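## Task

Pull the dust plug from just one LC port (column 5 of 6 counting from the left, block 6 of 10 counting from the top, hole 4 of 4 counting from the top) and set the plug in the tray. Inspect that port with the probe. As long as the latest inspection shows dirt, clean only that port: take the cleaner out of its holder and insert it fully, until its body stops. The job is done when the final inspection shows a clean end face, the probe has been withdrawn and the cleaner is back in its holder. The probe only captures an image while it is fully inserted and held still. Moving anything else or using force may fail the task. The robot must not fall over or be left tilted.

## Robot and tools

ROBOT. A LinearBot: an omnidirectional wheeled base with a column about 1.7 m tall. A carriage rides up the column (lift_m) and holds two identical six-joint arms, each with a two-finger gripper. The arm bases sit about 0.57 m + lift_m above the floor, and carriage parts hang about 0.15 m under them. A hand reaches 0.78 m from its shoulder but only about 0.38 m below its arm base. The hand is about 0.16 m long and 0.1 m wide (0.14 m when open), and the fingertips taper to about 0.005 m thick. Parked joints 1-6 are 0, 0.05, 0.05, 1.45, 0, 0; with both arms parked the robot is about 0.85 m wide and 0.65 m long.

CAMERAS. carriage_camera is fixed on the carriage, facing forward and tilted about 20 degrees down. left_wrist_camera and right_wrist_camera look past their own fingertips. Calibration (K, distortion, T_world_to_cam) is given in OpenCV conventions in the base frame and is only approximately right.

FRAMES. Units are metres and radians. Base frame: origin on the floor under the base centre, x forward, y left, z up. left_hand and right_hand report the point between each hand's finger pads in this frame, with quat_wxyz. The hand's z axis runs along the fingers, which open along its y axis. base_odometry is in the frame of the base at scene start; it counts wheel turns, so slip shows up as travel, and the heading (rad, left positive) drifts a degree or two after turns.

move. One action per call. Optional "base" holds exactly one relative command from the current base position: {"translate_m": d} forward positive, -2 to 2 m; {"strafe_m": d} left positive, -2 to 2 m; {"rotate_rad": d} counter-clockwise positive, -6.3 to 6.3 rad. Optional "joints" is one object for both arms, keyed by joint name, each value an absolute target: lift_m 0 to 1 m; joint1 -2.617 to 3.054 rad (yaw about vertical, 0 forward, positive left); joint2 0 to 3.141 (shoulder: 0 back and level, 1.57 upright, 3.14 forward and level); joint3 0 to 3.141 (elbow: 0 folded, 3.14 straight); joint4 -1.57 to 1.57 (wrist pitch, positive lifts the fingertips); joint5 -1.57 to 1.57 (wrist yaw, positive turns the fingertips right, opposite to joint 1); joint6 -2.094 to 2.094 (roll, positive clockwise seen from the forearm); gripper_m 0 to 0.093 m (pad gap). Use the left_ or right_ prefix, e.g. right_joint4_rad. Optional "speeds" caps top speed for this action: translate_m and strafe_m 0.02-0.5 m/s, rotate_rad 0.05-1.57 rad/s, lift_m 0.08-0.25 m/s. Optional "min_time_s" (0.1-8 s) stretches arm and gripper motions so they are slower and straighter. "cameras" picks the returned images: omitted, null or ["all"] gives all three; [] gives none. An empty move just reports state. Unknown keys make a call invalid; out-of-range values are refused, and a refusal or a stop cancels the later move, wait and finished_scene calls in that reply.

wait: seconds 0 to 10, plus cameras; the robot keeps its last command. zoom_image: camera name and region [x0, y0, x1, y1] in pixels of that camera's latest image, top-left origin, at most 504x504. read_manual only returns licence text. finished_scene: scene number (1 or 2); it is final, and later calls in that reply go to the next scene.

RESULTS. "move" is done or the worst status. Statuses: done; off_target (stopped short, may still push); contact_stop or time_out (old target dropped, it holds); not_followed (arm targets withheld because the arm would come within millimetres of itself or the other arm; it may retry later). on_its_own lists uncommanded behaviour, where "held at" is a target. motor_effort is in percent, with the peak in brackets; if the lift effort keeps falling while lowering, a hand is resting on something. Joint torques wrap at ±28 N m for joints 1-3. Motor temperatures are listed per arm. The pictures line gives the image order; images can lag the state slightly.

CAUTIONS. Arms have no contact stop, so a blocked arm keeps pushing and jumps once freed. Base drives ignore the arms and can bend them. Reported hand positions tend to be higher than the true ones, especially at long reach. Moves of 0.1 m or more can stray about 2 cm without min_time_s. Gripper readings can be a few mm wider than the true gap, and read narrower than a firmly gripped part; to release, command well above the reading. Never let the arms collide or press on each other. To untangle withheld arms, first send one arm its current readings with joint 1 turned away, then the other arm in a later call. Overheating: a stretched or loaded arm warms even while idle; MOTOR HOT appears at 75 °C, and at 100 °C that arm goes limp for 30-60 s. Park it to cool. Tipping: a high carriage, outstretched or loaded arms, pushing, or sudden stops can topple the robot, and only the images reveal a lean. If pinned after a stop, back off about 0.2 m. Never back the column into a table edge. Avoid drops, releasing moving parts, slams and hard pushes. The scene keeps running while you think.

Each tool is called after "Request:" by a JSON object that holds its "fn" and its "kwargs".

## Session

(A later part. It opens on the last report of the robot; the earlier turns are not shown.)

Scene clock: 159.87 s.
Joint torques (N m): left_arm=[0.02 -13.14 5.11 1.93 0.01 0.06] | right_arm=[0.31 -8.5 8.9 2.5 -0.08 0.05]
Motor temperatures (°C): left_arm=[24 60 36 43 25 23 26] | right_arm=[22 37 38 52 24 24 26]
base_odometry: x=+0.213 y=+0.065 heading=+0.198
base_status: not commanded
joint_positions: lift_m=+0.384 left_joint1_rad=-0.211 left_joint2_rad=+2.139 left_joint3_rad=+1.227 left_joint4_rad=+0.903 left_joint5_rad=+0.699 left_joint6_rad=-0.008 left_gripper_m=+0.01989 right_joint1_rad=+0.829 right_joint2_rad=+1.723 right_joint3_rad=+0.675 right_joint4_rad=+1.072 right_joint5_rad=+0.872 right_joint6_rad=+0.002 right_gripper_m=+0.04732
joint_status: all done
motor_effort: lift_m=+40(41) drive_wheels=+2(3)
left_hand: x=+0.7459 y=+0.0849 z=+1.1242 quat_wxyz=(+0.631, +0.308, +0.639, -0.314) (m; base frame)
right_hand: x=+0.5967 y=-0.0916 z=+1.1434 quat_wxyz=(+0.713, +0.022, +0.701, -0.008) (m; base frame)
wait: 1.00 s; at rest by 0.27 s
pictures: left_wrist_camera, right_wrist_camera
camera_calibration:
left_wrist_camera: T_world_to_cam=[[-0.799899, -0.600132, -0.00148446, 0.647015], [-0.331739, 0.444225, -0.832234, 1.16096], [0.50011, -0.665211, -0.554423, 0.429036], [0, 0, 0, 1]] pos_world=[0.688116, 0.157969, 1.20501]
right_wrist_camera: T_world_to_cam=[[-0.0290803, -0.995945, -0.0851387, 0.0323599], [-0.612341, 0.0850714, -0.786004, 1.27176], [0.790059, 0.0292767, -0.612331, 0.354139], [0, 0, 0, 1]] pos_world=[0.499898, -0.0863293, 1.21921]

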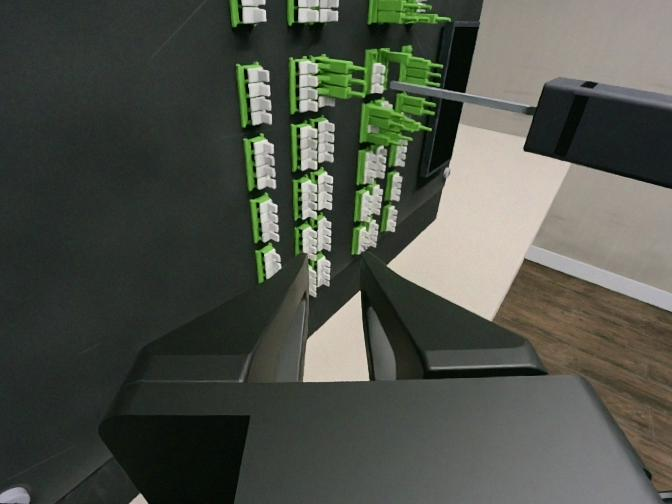

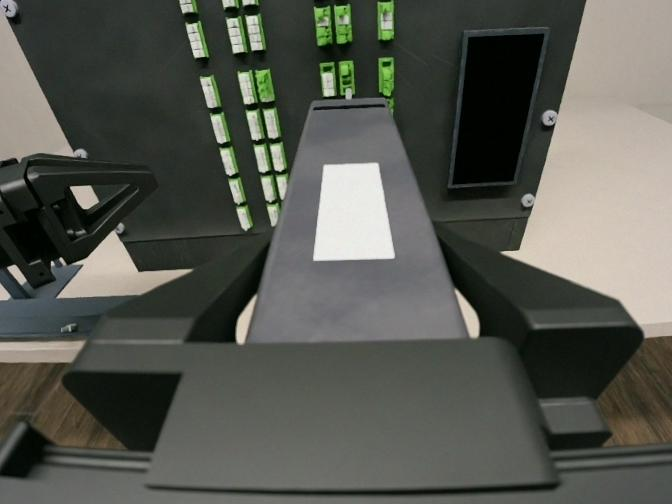

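Request:
{"fn": "move", "kwargs": {"base": {"strafe_m":0.0023}, "speeds": {"strafe_m":0.02,"lift_m":0.08}, "joints": {"lift_m":0.3839}, "cameras": []}}

Request:
{"fn": "move", "kwargs": {"base": {"translate_m":0.002}, "speeds": {"translate_m":0.02}, "cameras": []}}

Request:
{"fn": "wait", "kwargs": {"seconds": 1, "cameras": ["left_wrist_camera","right_wrist_camera"]}}

Request:
{"fn": "zoom_image", "kwargs": {"camera": "right_wrist_camera", "region": [330, 70, 370, 110]}}

Request:
{"fn": "zoom_image", "kwargs": {"camera": "left_wrist_camera", "region": [370, 50, 420, 100]}}

Scene clock: 161.13 s.
Joint torques (N m): left_arm=[-0.02 -13.18 5.18 1.9 0.01 0.08] | right_arm=[0.35 -8.8 8.76 2.45 0 0.03]
Motor temperatures (°C): left_arm=[24 61 36 43 25 23 26] | right_arm=[22 37 38 52 24 24 26]
move: done
base_odometry: x=+0.213 y=+0.067 heading=+0.198
base_status: done
joint_positions: lift_m=+0.384 left_joint1_rad=-0.209 left_joint2_rad=+2.139 left_joint3_rad=+1.227 left_joint4_rad=+0.903 left_joint5_rad=+0.699 left_joint6_rad=-0.008 left_gripper_m=+0.01989 right_joint1_rad=+0.830 right_joint2_rad=+1.723 right_joint3_rad=+0.675 right_joint4_rad=+1.071 right_joint5_rad=+0.871 right_joint6_rad=+0.002 right_gripper_m=+0.04732
joint_status: all done
motor_effort: lift_m=+39(40) drive_wheels=-3(7)
left_hand: x=+0.7462 y=+0.0857 z=+1.1237 quat_wxyz=(+0.631, +0.307, +0.639, -0.314) (m; base frame)
right_hand: x=+0.5964 y=-0.0911 z=+1.1428 quat_wxyz=(+0.712, +0.022, +0.701, -0.008) (m; base frame)
pictures: none
No camera images: "cameras" was empty.

Scene clock: 161.87 s.
Joint torques (N m): left_arm=[-0.03 -13.15 5.19 1.93 0.02 0.07] | right_arm=[0.61 -8.62 8.73 2.53 -0.03 0.06]
Motor temperatures (°C): left_arm=[24 61 36 43 25 23 26] | right_arm=[22 37 38 52 24 24 26]
move: done
base_odometry: x=+0.215 y=+0.067 heading=+0.198
base_status: done
joint_positions: lift_m=+0.384 left_joint1_rad=-0.209 left_joint2_rad=+2.139 left_joint3_rad=+1.227 left_joint4_rad=+0.903 left_joint5_rad=+0.699 left_joint6_rad=-0.008 left_gripper_m=+0.01989 right_joint1_rad=+0.829 right_joint2_rad=+1.723 right_joint3_rad=+0.675 right_joint4_rad=+1.071 right_joint5_rad=+0.872 right_joint6_rad=+0.002 right_gripper_m=+0.04732
joint_status: not commanded
motor_effort: lift_m=+39(40) drive_wheels=-3(7)
left_hand: x=+0.7463 y=+0.0859 z=+1.1237 quat_wxyz=(+0.631, +0.307, +0.640, -0.313) (m; base frame)
right_hand: x=+0.5967 y=-0.0916 z=+1.1428 quat_wxyz=(+0.712, +0.022, +0.701, -0.008) (m; base frame)
pictures: none
No camera images: "cameras" was empty.

Scene clock: 162.87 s.
Joint torques (N m): left_arm=[-0.08 -13.2 5.2 1.92 0 0.07] | right_arm=[0.12 -8.76 8.51 2.42 -0.02 0.04]
Motor temperatures (°C): left_arm=[24 61 36 43 25 23 26] | right_arm=[22 37 38 52 24 24 26]
base_odometry: x=+0.215 y=+0.067 heading=+0.198
base_status: done
joint_positions: lift_m=+0.384 left_joint1_rad=-0.209 left_joint2_rad=+2.139 left_joint3_rad=+1.227 left_joint4_rad=+0.903 left_joint5_rad=+0.699 left_joint6_rad=-0.008 left_gripper_m=+0.01989 right_joint1_rad=+0.829 right_joint2_rad=+1.723 right_joint3_rad=+0.675 right_joint4_rad=+1.071 right_joint5_rad=+0.872 right_joint6_rad=+0.002 right_gripper_m=+0.04732
joint_status: not commanded
motor_effort: lift_m=+39(40) drive_wheels=-1(7)
left_hand: x=+0.7463 y=+0.0859 z=+1.1237 quat_wxyz=(+0.631, +0.307, +0.640, -0.313) (m; base frame)
right_hand: x=+0.5967 y=-0.0916 z=+1.1428 quat_wxyz=(+0.712, +0.022, +0.701, -0.008) (m; base frame)
wait: 1.00 s; at rest by 0.27 s
pictures: left_wrist_camera, right_wrist_camera
camera_calibration:
left_wrist_camera: T_world_to_cam=[[-0.79873, -0.601689, -0.00141155, 0.647156], [-0.332634, 0.443518, -0.832254, 1.16099], [0.501384, -0.664276, -0.554393, 0.428144], [0, 0, 0, 1]] pos_world=[0.688425, 0.158871, 1.20451]
right_wrist_camera: T_world_to_cam=[[-0.0295612, -0.995982, -0.0845379, 0.0318082], [-0.612755, 0.0848765, -0.785702, 1.27109], [0.78972, 0.0285747, -0.612802, 0.35431], [0, 0, 0, 1]] pos_world=[0.5, -0.0863294, 1.21851]

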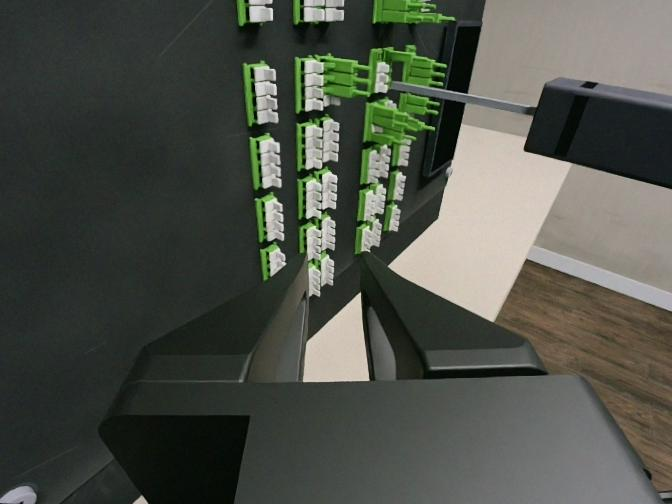

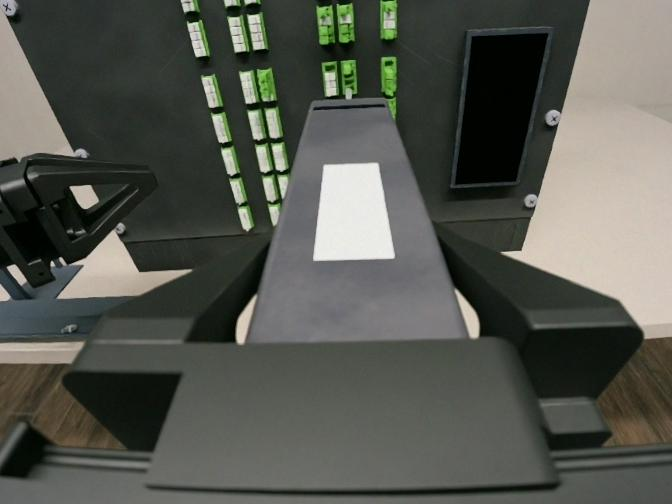

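Scaled by 12.600 from the camera's 672x504 image, which has a finer 960x720 frame.

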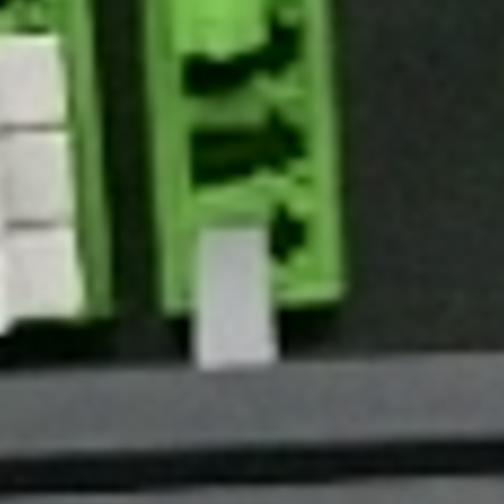

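Scaled by 10.080 from the camera's 672x504 image, which has a finer 960x720 frame.

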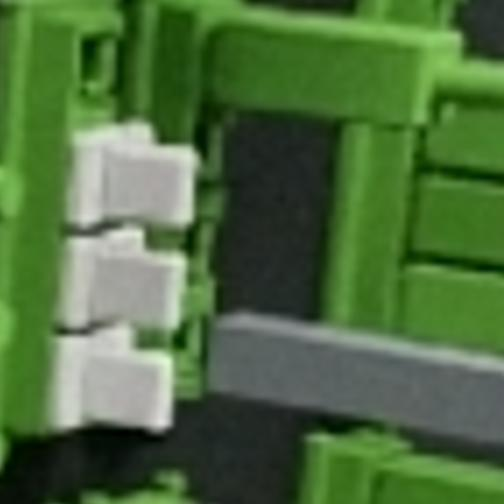

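Request:
{"fn": "move", "kwargs": {"base": {"translate_m":0.003}, "speeds": {"translate_m":0.02,"lift_m":0.08}, "joints": {"lift_m":0.3841}, "cameras": []}}

Request:
{"fn": "wait", "kwargs": {"seconds": 1, "cameras": ["left_wrist_camera","right_wrist_camera"]}}

Request:
{"fn": "zoom_image", "kwargs": {"camera": "right_wrist_camera", "region": [330, 70, 370, 110]}}

Request:
{"fn": "zoom_image", "kwargs": {"camera": "left_wrist_camera", "region": [370, 50, 420, 100]}}

Scene clock: 164.20 s.
Joint torques (N m): left_arm=[0.01 -13.16 5.2 1.93 0.02 0.08] | right_arm=[0.38 -8.94 8.68 2.47 0.05 0.04]
Motor temperatures (°C): left_arm=[24 62 36 43 25 23 26] | right_arm=[22 37 38 52 24 24 26]
move: done
base_odometry: x=+0.218 y=+0.068 heading=+0.197
base_status: done
joint_positions: lift_m=+0.384 left_joint1_rad=-0.209 left_joint2_rad=+2.139 left_joint3_rad=+1.227 left_joint4_rad=+0.904 left_joint5_rad=+0.699 left_joint6_rad=-0.008 left_gripper_m=+0.01989 right_joint1_rad=+0.830 right_joint2_rad=+1.723 right_joint3_rad=+0.675 right_joint4_rad=+1.071 right_joint5_rad=+0.873 right_joint6_rad=+0.002 right_gripper_m=+0.04732
joint_status: all done
motor_effort: lift_m=+41(42) drive_wheels=-3(9)
left_hand: x=+0.7463 y=+0.0859 z=+1.1239 quat_wxyz=(+0.631, +0.307, +0.639, -0.313) (m; base frame)
right_hand: x=+0.5963 y=-0.0911 z=+1.1429 quat_wxyz=(+0.712, +0.022, +0.701, -0.008) (m; base frame)
pictures: none
No camera images: "cameras" was empty.

Scene clock: 165.20 s.
Joint torques (N m): left_arm=[-0.06 -13.16 5.2 1.92 0.02 0.07] | right_arm=[-0.09 -8.75 8.76 2.45 0 0.09]
Motor temperatures (°C): left_arm=[24 62 36 43 25 23 26] | right_arm=[22 37 38 52 24 24 26]
base_odometry: x=+0.218 y=+0.068 heading=+0.197
base_status: done
joint_positions: lift_m=+0.384 left_joint1_rad=-0.209 left_joint2_rad=+2.139 left_joint3_rad=+1.227 left_joint4_rad=+0.904 left_joint5_rad=+0.699 left_joint6_rad=-0.008 left_gripper_m=+0.01989 right_joint1_rad=+0.830 right_joint2_rad=+1.723 right_joint3_rad=+0.675 right_joint4_rad=+1.071 right_joint5_rad=+0.873 right_joint6_rad=+0.002 right_gripper_m=+0.04732
joint_status: all done
motor_effort: lift_m=+40(42) drive_wheels=+0(9)
left_hand: x=+0.7463 y=+0.0859 z=+1.1239 quat_wxyz=(+0.631, +0.307, +0.639, -0.313) (m; base frame)
right_hand: x=+0.5963 y=-0.0911 z=+1.1429 quat_wxyz=(+0.712, +0.022, +0.701, -0.008) (m; base frame)
wait: 1.00 s; at rest by 0.27 s
pictures: left_wrist_camera, right_wrist_camera
camera_calibration:
left_wrist_camera: T_world_to_cam=[[-0.798755, -0.601653, -0.00176606, 0.647594], [-0.332262, 0.443555, -0.832382, 1.16097], [0.501589, -0.664283, -0.554199, 0.427826], [0, 0, 0, 1]] pos_world=[0.688423, 0.158871, 1.20461]
right_wrist_camera: T_world_to_cam=[[-0.0283705, -0.995992, -0.084821, 0.0319627], [-0.612671, 0.0843741, -0.785821, 1.27103], [0.789829, 0.0296733, -0.612609, 0.354546], [0, 0, 0, 1]] pos_world=[0.499596, -0.0859276, 1.21871]

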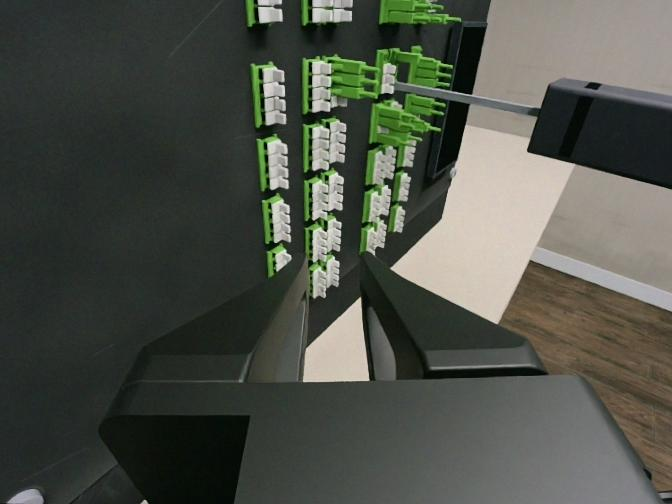

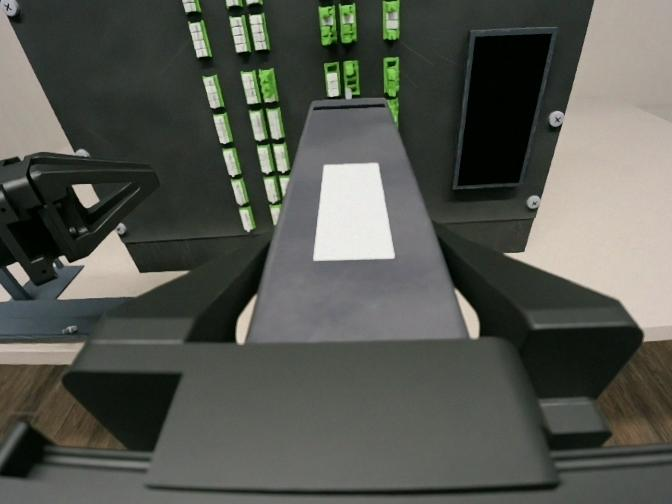

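Scaled by 12.600 from the camera's 672x504 image, which has a finer 960x720 frame.

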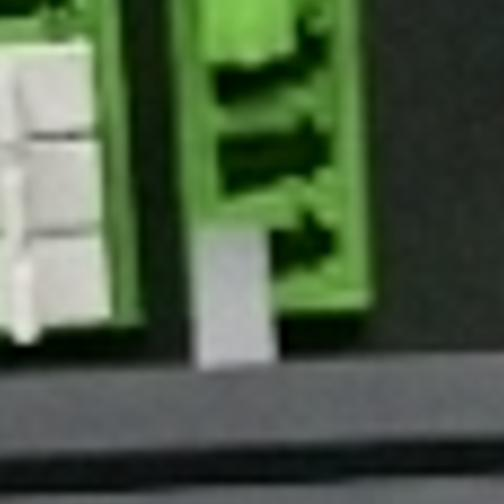

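Scaled by 10.080 from the camera's 672x504 image, which has a finer 960x720 frame.

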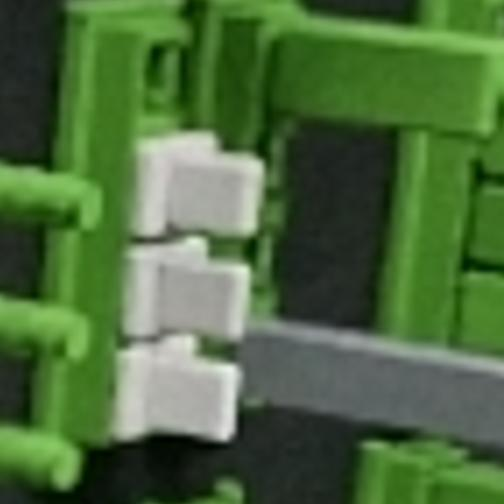

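Request:
{"fn": "move", "kwargs": {"base": {"translate_m":-0.0015}, "speeds": {"translate_m":0.02}, "cameras": []}}

Request:
{"fn": "move", "kwargs": {"base": {"strafe_m":-0.0015}, "speeds": {"strafe_m":0.02}, "cameras": []}}

Request:
{"fn": "wait", "kwargs": {"seconds": 1, "cameras": ["left_wrist_camera","right_wrist_camera"]}}

Request:
{"fn": "zoom_image", "kwargs": {"camera": "right_wrist_camera", "region": [330, 70, 370, 110]}}

Scene clock: 166.50 s.
Joint torques (N m): left_arm=[-0.12 -13.16 5.16 1.91 0.01 0.07] | right_arm=[-0.13 -8.49 8.68 2.52 0.01 0.02]
Motor temperatures (°C): left_arm=[24 63 36 43 25 23 26] | right_arm=[22 37 38 52 24 24 26]
move: done
base_odometry: x=+0.216 y=+0.067 heading=+0.197
base_status: done
joint_positions: lift_m=+0.384 left_joint1_rad=-0.209 left_joint2_rad=+2.139 left_joint3_rad=+1.227 left_joint4_rad=+0.904 left_joint5_rad=+0.699 left_joint6_rad=-0.008 left_gripper_m=+0.01989 right_joint1_rad=+0.830 right_joint2_rad=+1.723 right_joint3_rad=+0.675 right_joint4_rad=+1.072 right_joint5_rad=+0.873 right_joint6_rad=+0.002 right_gripper_m=+0.04732
joint_status: not commanded
motor_effort: lift_m=+41(41) drive_wheels=-3(13)
left_hand: x=+0.7463 y=+0.0859 z=+1.1240 quat_wxyz=(+0.632, +0.307, +0.639, -0.313) (m; base frame)
right_hand: x=+0.5963 y=-0.0911 z=+1.1430 quat_wxyz=(+0.713, +0.022, +0.701, -0.008) (m; base frame)
pictures: none
No camera images: "cameras" was empty.

Scene clock: 166.97 s.
Joint torques (N m): left_arm=[0.03 -13.18 5.16 1.93 0.03 0.07] | right_arm=[0.29 -8.77 8.64 2.42 -0.02 0.14]
Motor temperatures (°C): left_arm=[24 63 36 43 25 23 26] | right_arm=[22 37 38 52 24 24 26]
move: done
base_odometry: x=+0.217 y=+0.066 heading=+0.197
base_status: done
joint_positions: lift_m=+0.384 left_joint1_rad=-0.210 left_joint2_rad=+2.139 left_joint3_rad=+1.227 left_joint4_rad=+0.904 left_joint5_rad=+0.699 left_joint6_rad=-0.008 left_gripper_m=+0.01989 right_joint1_rad=+0.829 right_joint2_rad=+1.723 right_joint3_rad=+0.675 right_joint4_rad=+1.072 right_joint5_rad=+0.873 right_joint6_rad=+0.002 right_gripper_m=+0.04732
joint_status: not commanded
motor_effort: lift_m=+40(41) drive_wheels=+0(4)
left_hand: x=+0.7460 y=+0.0853 z=+1.1240 quat_wxyz=(+0.631, +0.307, +0.639, -0.314) (m; base frame)
right_hand: x=+0.5966 y=-0.0916 z=+1.1430 quat_wxyz=(+0.713, +0.023, +0.701, -0.008) (m; base frame)
pictures: none
No camera images: "cameras" was empty.

Scene clock: 167.97 s.
Joint torques (N m): left_arm=[-0.03 -13.16 5.15 1.92 0.01 0.07] | right_arm=[0.28 -8.53 8.62 2.47 0 0.07]
Motor temperatures (°C): left_arm=[24 63 36 43 25 23 26] | right_arm=[22 37 38 52 24 24 26]
base_odometry: x=+0.217 y=+0.066 heading=+0.197
base_status: done
joint_positions: lift_m=+0.384 left_joint1_rad=-0.210 left_joint2_rad=+2.139 left_joint3_rad=+1.227 left_joint4_rad=+0.904 left_joint5_rad=+0.699 left_joint6_rad=-0.008 left_gripper_m=+0.01989 right_joint1_rad=+0.829 right_joint2_rad=+1.723 right_joint3_rad=+0.675 right_joint4_rad=+1.072 right_joint5_rad=+0.872 right_joint6_rad=+0.002 right_gripper_m=+0.04732
joint_status: not commanded
motor_effort: lift_m=+40(41) drive_wheels=+0(4)
left_hand: x=+0.7460 y=+0.0853 z=+1.1240 quat_wxyz=(+0.631, +0.307, +0.639, -0.314) (m; base frame)
right_hand: x=+0.5965 y=-0.0913 z=+1.1430 quat_wxyz=(+0.713, +0.022, +0.701, -0.008) (m; base frame)
wait: 1.00 s; at rest by 0.27 s
pictures: left_wrist_camera, right_wrist_camera
camera_calibration:
left_wrist_camera: T_world_to_cam=[[-0.799448, -0.600732, -0.00198307, 0.647721], [-0.331449, 0.443838, -0.832556, 1.16081], [0.501023, -0.664928, -0.553937, 0.427829], [0, 0, 0, 1]] pos_world=[0.688217, 0.15837, 1.20472]
right_wrist_camera: T_world_to_cam=[[-0.028722, -0.995953, -0.0851637, 0.0323733], [-0.612367, 0.084871, -0.786005, 1.27136], [0.790052, 0.0295757, -0.612326, 0.353991], [0, 0, 0, 1]] pos_world=[0.499797, -0.0861287, 1.21881]

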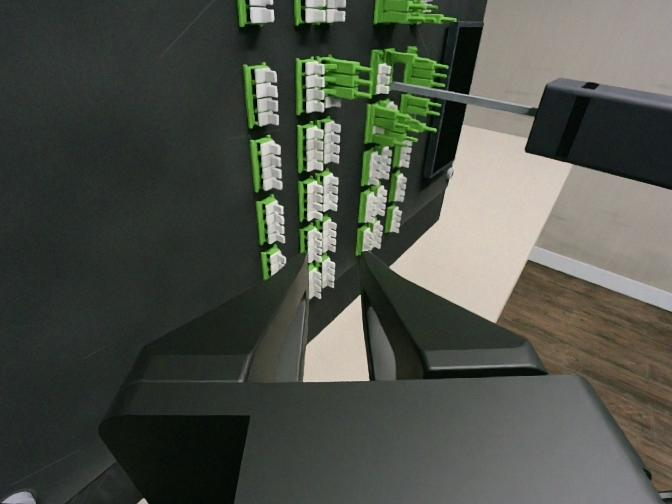

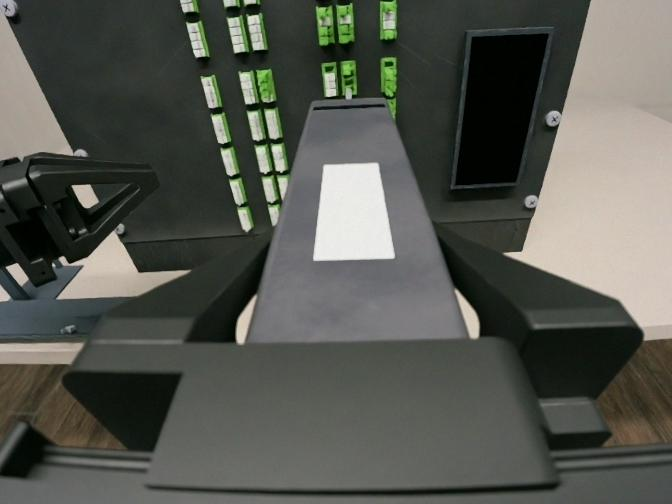

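Scaled by 12.600 from the camera's 672x504 image, which has a finer 960x720 frame.

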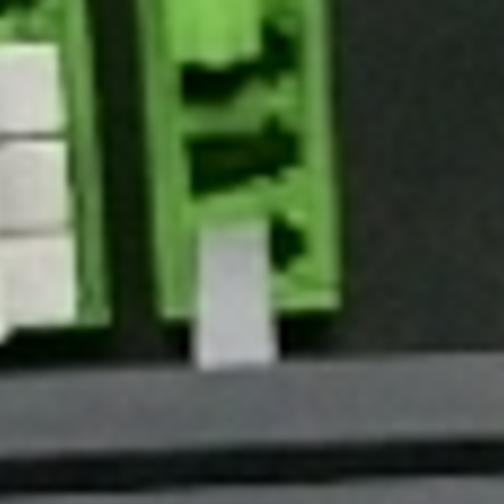

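Request:
{"fn": "move", "kwargs": {"base": {"translate_m":0.002}, "speeds": {"translate_m":0.02}, "cameras": []}}

Request:
{"fn": "wait", "kwargs": {"seconds": 1, "cameras": ["left_wrist_camera","right_wrist_camera"]}}

Request:
{"fn": "zoom_image", "kwargs": {"camera": "right_wrist_camera", "region": [330, 70, 370, 110]}}

Request:
{"fn": "zoom_image", "kwargs": {"camera": "left_wrist_camera", "region": [370, 50, 420, 100]}}

Scene clock: 169.00 s.
Joint torques (N m): left_arm=[-0.01 -13.18 5.18 1.93 0.02 0.06] | right_arm=[0.53 -8.65 8.54 2.49 -0.03 0.03]
Motor temperatures (°C): left_arm=[24 64 36 43 25 23 26] | right_arm=[22 37 38 52 24 24 26]
move: done
base_odometry: x=+0.219 y=+0.066 heading=+0.198
base_status: done
joint_positions: lift_m=+0.384 left_joint1_rad=-0.210 left_joint2_rad=+2.139 left_joint3_rad=+1.227 left_joint4_rad=+0.903 left_joint5_rad=+0.699 left_joint6_rad=-0.008 left_gripper_m=+0.01989 right_joint1_rad=+0.831 right_joint2_rad=+1.723 right_joint3_rad=+0.675 right_joint4_rad=+1.071 right_joint5_rad=+0.873 right_joint6_rad=+0.002 right_gripper_m=+0.04733
joint_status: not commanded
motor_effort: lift_m=+40(41) drive_wheels=-1(7)
left_hand: x=+0.7460 y=+0.0853 z=+1.1238 quat_wxyz=(+0.631, +0.307, +0.639, -0.314) (m; base frame)
right_hand: x=+0.5961 y=-0.0910 z=+1.1430 quat_wxyz=(+0.712, +0.022, +0.701, -0.008) (m; base frame)
pictures: none
No camera images: "cameras" was empty.

Scene clock: 170.00 s.
Joint torques (N m): left_arm=[0.02 -13.2 5.18 1.93 0.02 0.09] | right_arm=[0.09 -8.59 8.75 2.45 -0.04 0.11]
Motor temperatures (°C): left_arm=[24 64 36 43 25 23 26] | right_arm=[22 37 38 52 24 24 26]
base_odometry: x=+0.219 y=+0.066 heading=+0.198
base_status: done
joint_positions: lift_m=+0.384 left_joint1_rad=-0.210 left_joint2_rad=+2.139 left_joint3_rad=+1.227 left_joint4_rad=+0.903 left_joint5_rad=+0.699 left_joint6_rad=-0.008 left_gripper_m=+0.01989 right_joint1_rad=+0.831 right_joint2_rad=+1.723 right_joint3_rad=+0.675 right_joint4_rad=+1.071 right_joint5_rad=+0.873 right_joint6_rad=+0.002 right_gripper_m=+0.04733
joint_status: not commanded
motor_effort: lift_m=+40(41) drive_wheels=+0(7)
left_hand: x=+0.7460 y=+0.0853 z=+1.1238 quat_wxyz=(+0.631, +0.307, +0.639, -0.314) (m; base frame)
right_hand: x=+0.5961 y=-0.0910 z=+1.1430 quat_wxyz=(+0.712, +0.022, +0.701, -0.008) (m; base frame)
wait: 1.00 s; at rest by 0.27 s
pictures: left_wrist_camera, right_wrist_camera
camera_calibration:
left_wrist_camera: T_world_to_cam=[[-0.799413, -0.60078, -0.00142318, 0.647112], [-0.332145, 0.443932, -0.832228, 1.16083], [0.500618, -0.664822, -0.554431, 0.428578], [0, 0, 0, 1]] pos_world=[0.68832, 0.15837, 1.20461]
right_wrist_camera: T_world_to_cam=[[-0.0283705, -0.995992, -0.084821, 0.0321562], [-0.612671, 0.0843741, -0.785821, 1.27089], [0.789829, 0.0296733, -0.612609, 0.354698], [0, 0, 0, 1]] pos_world=[0.499396, -0.0857276, 1.21871]

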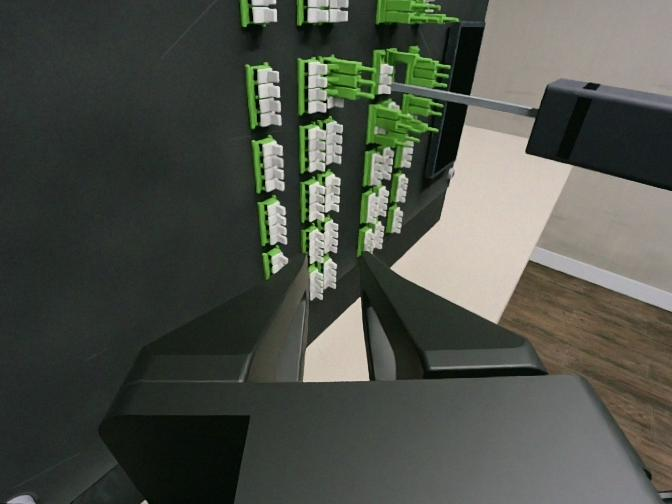

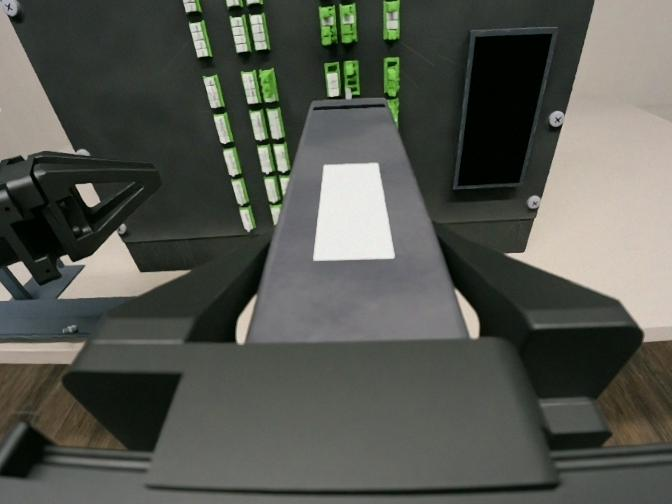

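Scaled by 12.600 from the camera's 672x504 image, which has a finer 960x720 frame.

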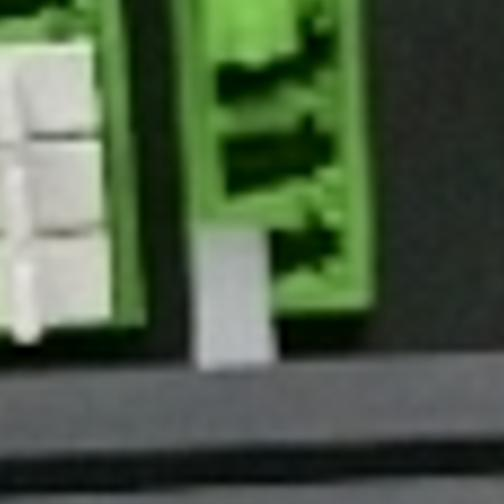

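Scaled by 10.080 from the camera's 672x504 image, which has a finer 960x720 frame.

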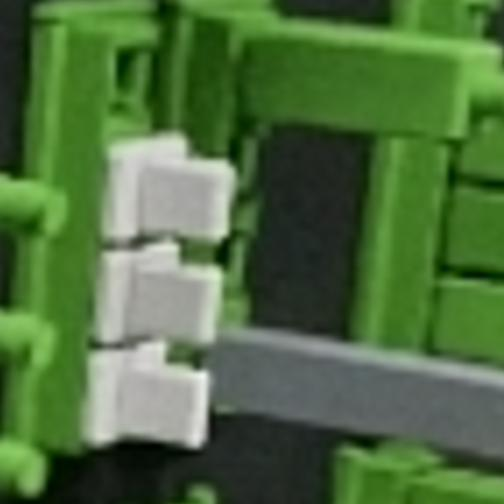

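Request:
{"fn": "move", "kwargs": {"base": {"translate_m":-0.002}, "speeds": {"translate_m":0.02}, "cameras": []}}

Request:
{"fn": "wait", "kwargs": {"seconds": 1, "cameras": ["left_wrist_camera","right_wrist_camera"]}}

Request:
{"fn": "zoom_image", "kwargs": {"camera": "right_wrist_camera", "region": [335, 70, 365, 100]}}

Request:
{"fn": "zoom_image", "kwargs": {"camera": "left_wrist_camera", "region": [370, 50, 420, 100]}}

Scene clock: 172.13 s.
Joint torques (N m): left_arm=[0.01 -13.09 5.15 1.91 0.03 0.06] | right_arm=[0.2 -8.47 8.84 2.49 0 0.08]
Motor temperatures (°C): left_arm=[24 65 36 43 25 23 26] | right_arm=[22 37 38 52 24 24 26]
move: done
base_odometry: x=+0.217 y=+0.066 heading=+0.198
base_status: done
joint_positions: lift_m=+0.384 left_joint1_rad=-0.210 left_joint2_rad=+2.138 left_joint3_rad=+1.227 left_joint4_rad=+0.904 left_joint5_rad=+0.699 left_joint6_rad=-0.008 left_gripper_m=+0.01989 right_joint1_rad=+0.831 right_joint2_rad=+1.723 right_joint3_rad=+0.675 right_joint4_rad=+1.072 right_joint5_rad=+0.873 right_joint6_rad=+0.002 right_gripper_m=+0.04733
joint_status: not commanded
motor_effort: lift_m=+41(41) drive_wheels=+0(11)
left_hand: x=+0.7460 y=+0.0853 z=+1.1243 quat_wxyz=(+0.632, +0.307, +0.639, -0.314) (m; base frame)
right_hand: x=+0.5961 y=-0.0910 z=+1.1430 quat_wxyz=(+0.713, +0.022, +0.701, -0.008) (m; base frame)
pictures: none
No camera images: "cameras" was empty.

Scene clock: 173.13 s.
Joint torques (N m): left_arm=[0.01 -13.11 5.11 1.91 0.01 0.07] | right_arm=[0.24 -8.61 8.85 2.48 -0.06 0.04]
Motor temperatures (°C): left_arm=[24 65 36 43 25 23 26] | right_arm=[22 37 38 52 24 24 26]
base_odometry: x=+0.217 y=+0.066 heading=+0.198
base_status: done
joint_positions: lift_m=+0.384 left_joint1_rad=-0.210 left_joint2_rad=+2.138 left_joint3_rad=+1.227 left_joint4_rad=+0.904 left_joint5_rad=+0.699 left_joint6_rad=-0.008 left_gripper_m=+0.01989 right_joint1_rad=+0.831 right_joint2_rad=+1.723 right_joint3_rad=+0.675 right_joint4_rad=+1.072 right_joint5_rad=+0.873 right_joint6_rad=+0.002 right_gripper_m=+0.04733
joint_status: not commanded
motor_effort: lift_m=+40(41) drive_wheels=-2(11)
left_hand: x=+0.7460 y=+0.0853 z=+1.1243 quat_wxyz=(+0.632, +0.307, +0.639, -0.314) (m; base frame)
right_hand: x=+0.5961 y=-0.0910 z=+1.1430 quat_wxyz=(+0.713, +0.022, +0.701, -0.008) (m; base frame)
wait: 1.00 s; at rest by 0.27 s
pictures: left_wrist_camera, right_wrist_camera
camera_calibration:
left_wrist_camera: T_world_to_cam=[[-0.799417, -0.600772, -0.00223203, 0.647926], [-0.33115, 0.443739, -0.832728, 1.16104], [0.50127, -0.664958, -0.553678, 0.42757], [0, 0, 0, 1]] pos_world=[0.688115, 0.158371, 1.20502]
right_wrist_camera: T_world_to_cam=[[-0.0283705, -0.995961, -0.0851836, 0.0325093], [-0.612455, 0.0846684, -0.785958, 1.27106], [0.789996, 0.0298731, -0.612384, 0.354422], [0, 0, 0, 1]] pos_world=[0.499396, -0.0858281, 1.21881]

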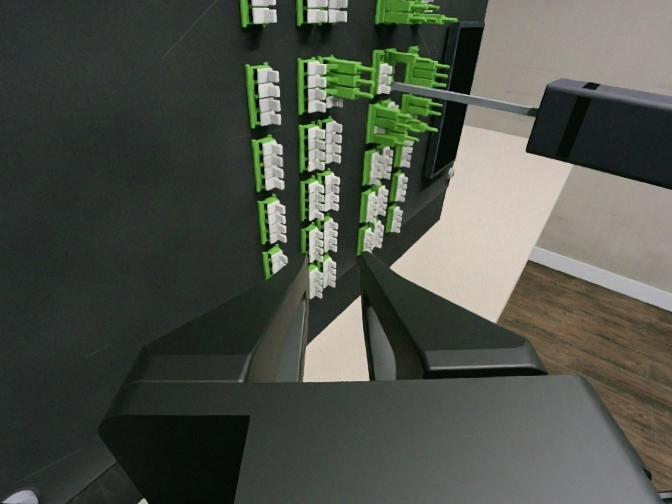

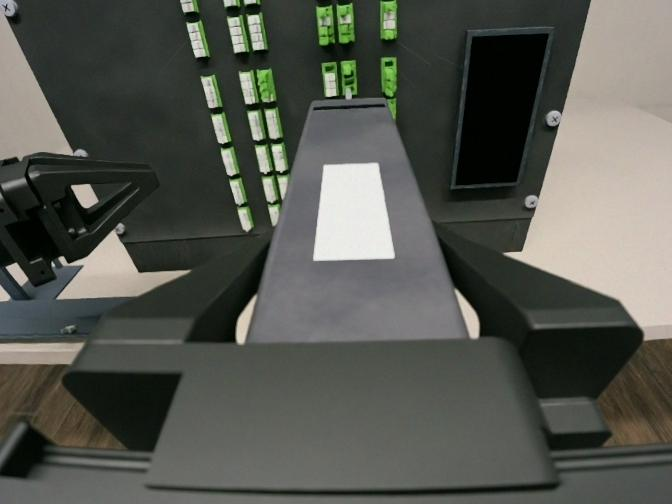

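Scaled by 16.800 from the camera's 672x504 image, which has a finer 960x720 frame.

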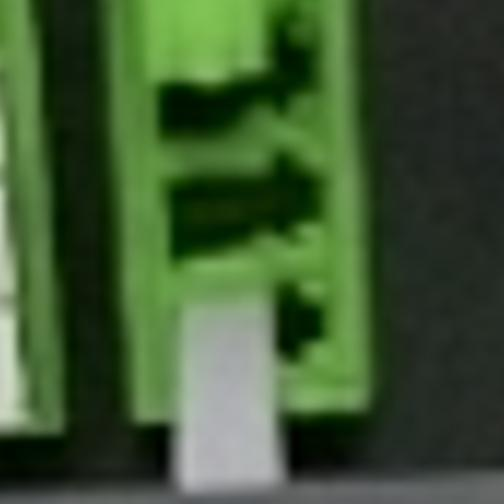

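Scaled by 10.080 from the camera's 672x504 image, which has a finer 960x720 frame.

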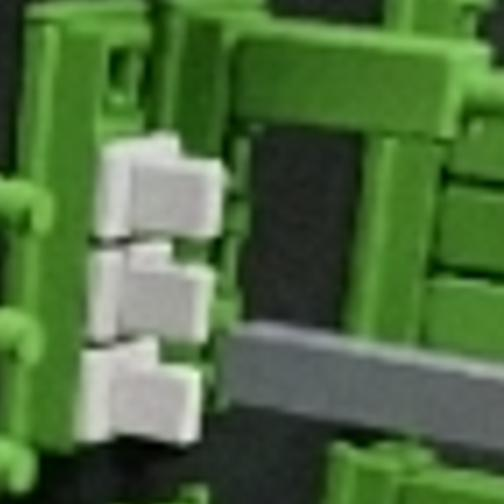

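Request:
{"fn": "move", "kwargs": {"base": {"translate_m":0.002}, "speeds": {"translate_m":0.02}, "cameras": []}}

Request:
{"fn": "wait", "kwargs": {"seconds": 1, "cameras": ["left_wrist_camera","right_wrist_camera"]}}

Request:
{"fn": "zoom_image", "kwargs": {"camera": "right_wrist_camera", "region": [335, 70, 365, 100]}}

Request:
{"fn": "zoom_image", "kwargs": {"camera": "left_wrist_camera", "region": [370, 50, 420, 100]}}

Scene clock: 174.40 s.
Joint torques (N m): left_arm=[0.03 -13.14 5.15 1.92 0 0.08] | right_arm=[0.06 -8.5 8.69 2.5 -0.1 0.07]
Motor temperatures (°C): left_arm=[24 66 36 43 25 23 26] | right_arm=[22 37 38 52 24 24 26]
move: done
base_odometry: x=+0.219 y=+0.066 heading=+0.198
base_status: done
joint_positions: lift_m=+0.384 left_joint1_rad=-0.210 left_joint2_rad=+2.138 left_joint3_rad=+1.227 left_joint4_rad=+0.903 left_joint5_rad=+0.699 left_joint6_rad=-0.008 left_gripper_m=+0.01989 right_joint1_rad=+0.832 right_joint2_rad=+1.723 right_joint3_rad=+0.675 right_joint4_rad=+1.072 right_joint5_rad=+0.877 right_joint6_rad=+0.002 right_gripper_m=+0.04733
joint_status: not commanded
motor_effort: lift_m=+40(41) drive_wheels=-2(9)
left_hand: x=+0.7460 y=+0.0853 z=+1.1243 quat_wxyz=(+0.631, +0.307, +0.639, -0.314) (m; base frame)
right_hand: x=+0.5958 y=-0.0910 z=+1.1430 quat_wxyz=(+0.713, +0.023, +0.701, -0.009) (m; base frame)
pictures: none
No camera images: "cameras" was empty.

Scene clock: 175.40 s.
Joint torques (N m): left_arm=[0.05 -13.12 5.22 1.93 0.01 0.08] | right_arm=[-0.02 -8.87 8.59 2.44 -0.09 0.08]
Motor temperatures (°C): left_arm=[24 66 36 43 25 23 26] | right_arm=[22 38 38 52 24 24 26]
base_odometry: x=+0.219 y=+0.066 heading=+0.198
base_status: done
joint_positions: lift_m=+0.384 left_joint1_rad=-0.210 left_joint2_rad=+2.138 left_joint3_rad=+1.227 left_joint4_rad=+0.903 left_joint5_rad=+0.699 left_joint6_rad=-0.008 left_gripper_m=+0.01989 right_joint1_rad=+0.832 right_joint2_rad=+1.723 right_joint3_rad=+0.675 right_joint4_rad=+1.072 right_joint5_rad=+0.877 right_joint6_rad=+0.002 right_gripper_m=+0.04733
joint_status: not commanded
motor_effort: lift_m=+40(41) drive_wheels=-1(9)
left_hand: x=+0.7460 y=+0.0853 z=+1.1243 quat_wxyz=(+0.631, +0.307, +0.639, -0.314) (m; base frame)
right_hand: x=+0.5958 y=-0.0910 z=+1.1430 quat_wxyz=(+0.713, +0.023, +0.701, -0.009) (m; base frame)
wait: 1.00 s; at rest by 0.27 s
pictures: left_wrist_camera, right_wrist_camera
camera_calibration:
left_wrist_camera: T_world_to_cam=[[-0.799448, -0.600732, -0.00198307, 0.647721], [-0.331449, 0.443838, -0.832556, 1.16106], [0.501023, -0.664928, -0.553937, 0.427995], [0, 0, 0, 1]] pos_world=[0.688217, 0.15837, 1.20502]
right_wrist_camera: T_world_to_cam=[[-0.0306473, -0.995893, -0.0851984, 0.0338563], [-0.61229, 0.0860789, -0.785934, 1.27087], [0.790039, 0.0280794, -0.612413, 0.354509], [0, 0, 0, 1]] pos_world=[0.499102, -0.0856322, 1.21881]

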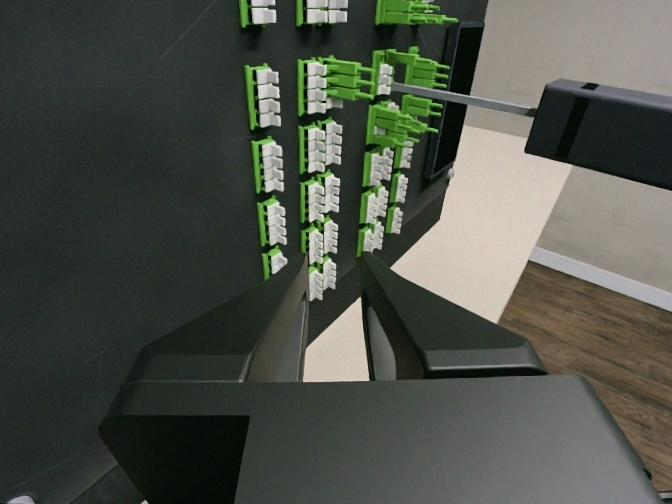

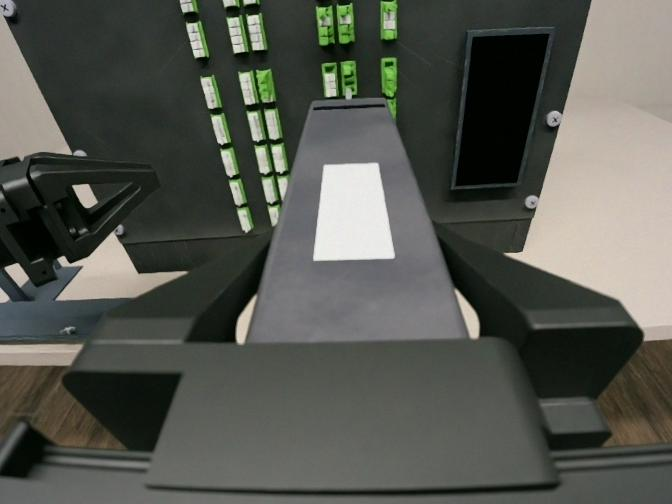

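Scaled by 16.800 from the camera's 672x504 image, which has a finer 960x720 frame.

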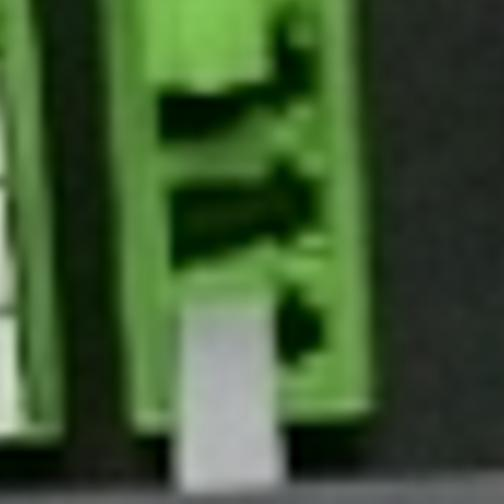

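Scaled by 10.080 from the camera's 672x504 image, which has a finer 960x720 frame.

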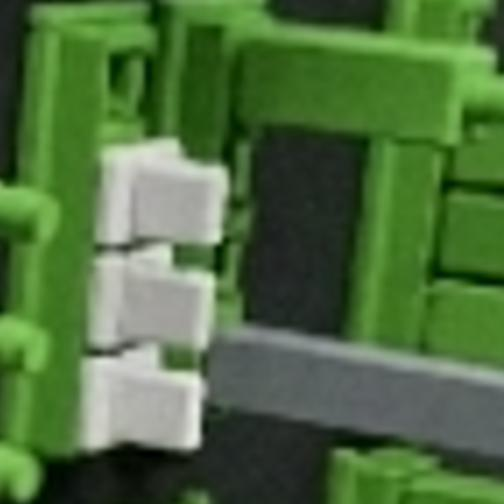

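Request:
{"fn": "move", "kwargs": {"joints": {"lift_m":0.3844}, "speeds": {"lift_m":0.08}, "cameras": []}}

Request:
{"fn": "move", "kwargs": {"base": {"translate_m":0.001}, "speeds": {"translate_m":0.02}, "cameras": []}}

Request:
{"fn": "wait", "kwargs": {"seconds": 1, "cameras": ["left_wrist_camera","right_wrist_camera"]}}

Request:
{"fn": "zoom_image", "kwargs": {"camera": "right_wrist_camera", "region": [335, 70, 365, 100]}}

Request:
{"fn": "zoom_image", "kwargs": {"camera": "left_wrist_camera", "region": [370, 50, 420, 100]}}

Scene clock: 176.17 s.
Joint torques (N m): left_arm=[-0.01 -13.16 5.22 1.92 0.01 0.06] | right_arm=[-0.06 -8.8 8.7 2.45 -0.11 0.02]
Motor temperatures (°C): left_arm=[24 67 36 43 25 23 26] | right_arm=[22 38 38 52 24 24 26]
move: done
base_odometry: x=+0.219 y=+0.066 heading=+0.198
base_status: not commanded
joint_positions: lift_m=+0.384 left_joint1_rad=-0.210 left_joint2_rad=+2.138 left_joint3_rad=+1.227 left_joint4_rad=+0.903 left_joint5_rad=+0.699 left_joint6_rad=-0.008 left_gripper_m=+0.01989 right_joint1_rad=+0.832 right_joint2_rad=+1.723 right_joint3_rad=+0.675 right_joint4_rad=+1.072 right_joint5_rad=+0.877 right_joint6_rad=+0.002 right_gripper_m=+0.04733
joint_status: all done
motor_effort: lift_m=+41(43) drive_wheels=-1(1)
left_hand: x=+0.7460 y=+0.0853 z=+1.1245 quat_wxyz=(+0.631, +0.307, +0.639, -0.314) (m; base frame)
right_hand: x=+0.5958 y=-0.0910 z=+1.1433 quat_wxyz=(+0.713, +0.023, +0.701, -0.009) (m; base frame)
pictures: none
No camera images: "cameras" was empty.

Scene clock: 176.63 s.
Joint torques (N m): left_arm=[0.02 -13.16 5.18 1.89 0.01 0.05] | right_arm=[-0.09 -8.96 8.59 2.46 -0.07 0.12]
Motor temperatures (°C): left_arm=[24 67 36 43 25 23 26] | right_arm=[22 38 38 52 24 24 26]
move: done
base_odometry: x=+0.220 y=+0.067 heading=+0.198
base_status: done
joint_positions: lift_m=+0.384 left_joint1_rad=-0.210 left_joint2_rad=+2.138 left_joint3_rad=+1.227 left_joint4_rad=+0.903 left_joint5_rad=+0.699 left_joint6_rad=-0.008 left_gripper_m=+0.01989 right_joint1_rad=+0.832 right_joint2_rad=+1.723 right_joint3_rad=+0.675 right_joint4_rad=+1.071 right_joint5_rad=+0.881 right_joint6_rad=+0.002 right_gripper_m=+0.04733
joint_status: not commanded
motor_effort: lift_m=+41(41) drive_wheels=-2(5)
left_hand: x=+0.7460 y=+0.0853 z=+1.1245 quat_wxyz=(+0.631, +0.307, +0.639, -0.314) (m; base frame)
right_hand: x=+0.5957 y=-0.0916 z=+1.1431 quat_wxyz=(+0.712, +0.024, +0.701, -0.010) (m; base frame)
pictures: none
No camera images: "cameras" was empty.

Scene clock: 177.63 s.
Joint torques (N m): left_arm=[0.01 -13.16 5.15 1.91 0.02 0.07] | right_arm=[0.06 -8.84 8.68 2.48 -0.15 0.04]
Motor temperatures (°C): left_arm=[24 67 36 43 25 23 26] | right_arm=[22 38 38 52 24 24 26]
base_odometry: x=+0.220 y=+0.067 heading=+0.198
base_status: done
joint_positions: lift_m=+0.384 left_joint1_rad=-0.210 left_joint2_rad=+2.138 left_joint3_rad=+1.227 left_joint4_rad=+0.903 left_joint5_rad=+0.699 left_joint6_rad=-0.008 left_gripper_m=+0.01989 right_joint1_rad=+0.832 right_joint2_rad=+1.723 right_joint3_rad=+0.675 right_joint4_rad=+1.071 right_joint5_rad=+0.880 right_joint6_rad=+0.002 right_gripper_m=+0.04733
joint_status: not commanded
motor_effort: lift_m=+40(41) drive_wheels=-1(5)
left_hand: x=+0.7460 y=+0.0853 z=+1.1245 quat_wxyz=(+0.631, +0.307, +0.639, -0.314) (m; base frame)
right_hand: x=+0.5958 y=-0.0915 z=+1.1431 quat_wxyz=(+0.712, +0.024, +0.701, -0.010) (m; base frame)
wait: 1.00 s; at rest by 0.27 s
pictures: left_wrist_camera, right_wrist_camera
camera_calibration:
left_wrist_camera: T_world_to_cam=[[-0.799448, -0.600732, -0.00198307, 0.647722], [-0.331449, 0.443838, -0.832556, 1.16123], [0.501023, -0.664928, -0.553937, 0.428106], [0, 0, 0, 1]] pos_world=[0.688217, 0.15837, 1.20522]
right_wrist_camera: T_world_to_cam=[[-0.0333202, -0.995852, -0.0846639, 0.0343476], [-0.61254, 0.0872845, -0.785605, 1.2708], [0.789737, 0.0256835, -0.612908, 0.355118], [0, 0, 0, 1]] pos_world=[0.499109, -0.0858363, 1.21891]

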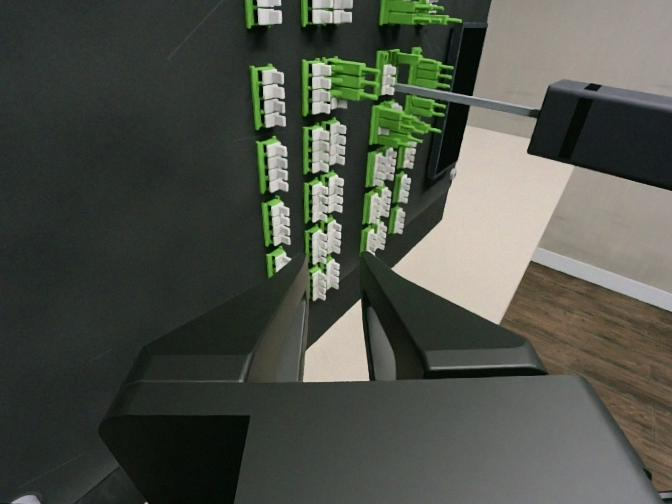

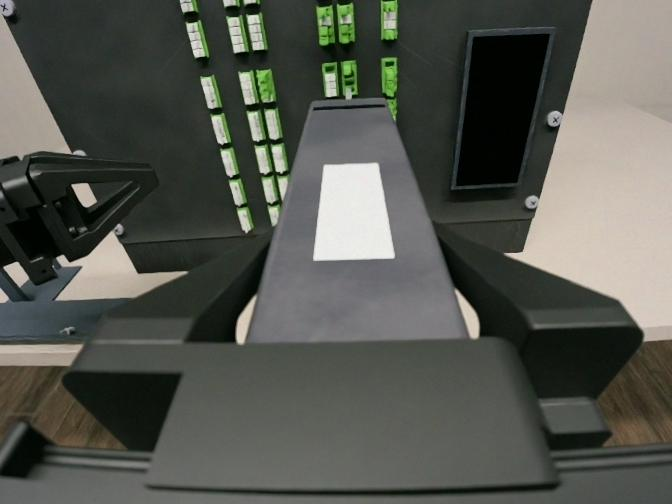

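Scaled by 16.800 from the camera's 672x504 image, which has a finer 960x720 frame.

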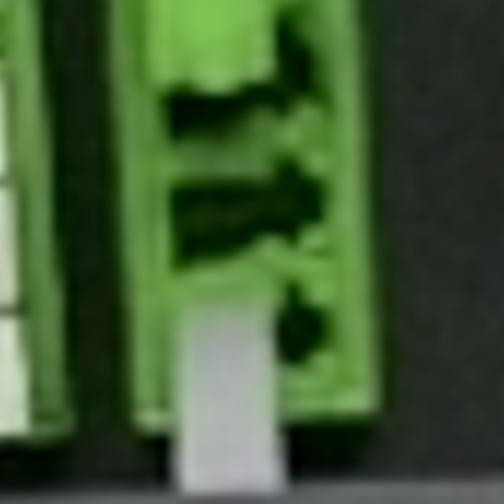

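Scaled by 10.080 from the camera's 672x504 image, which has a finer 960x720 frame.

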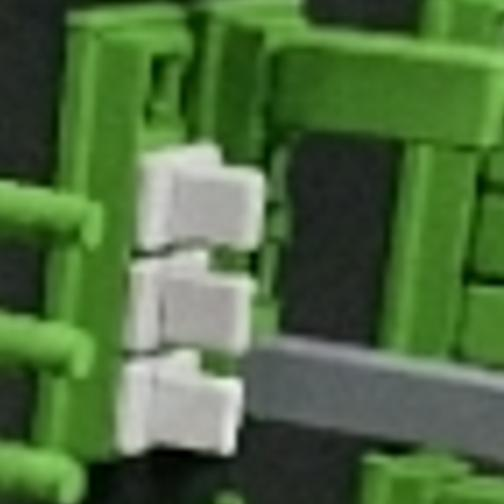

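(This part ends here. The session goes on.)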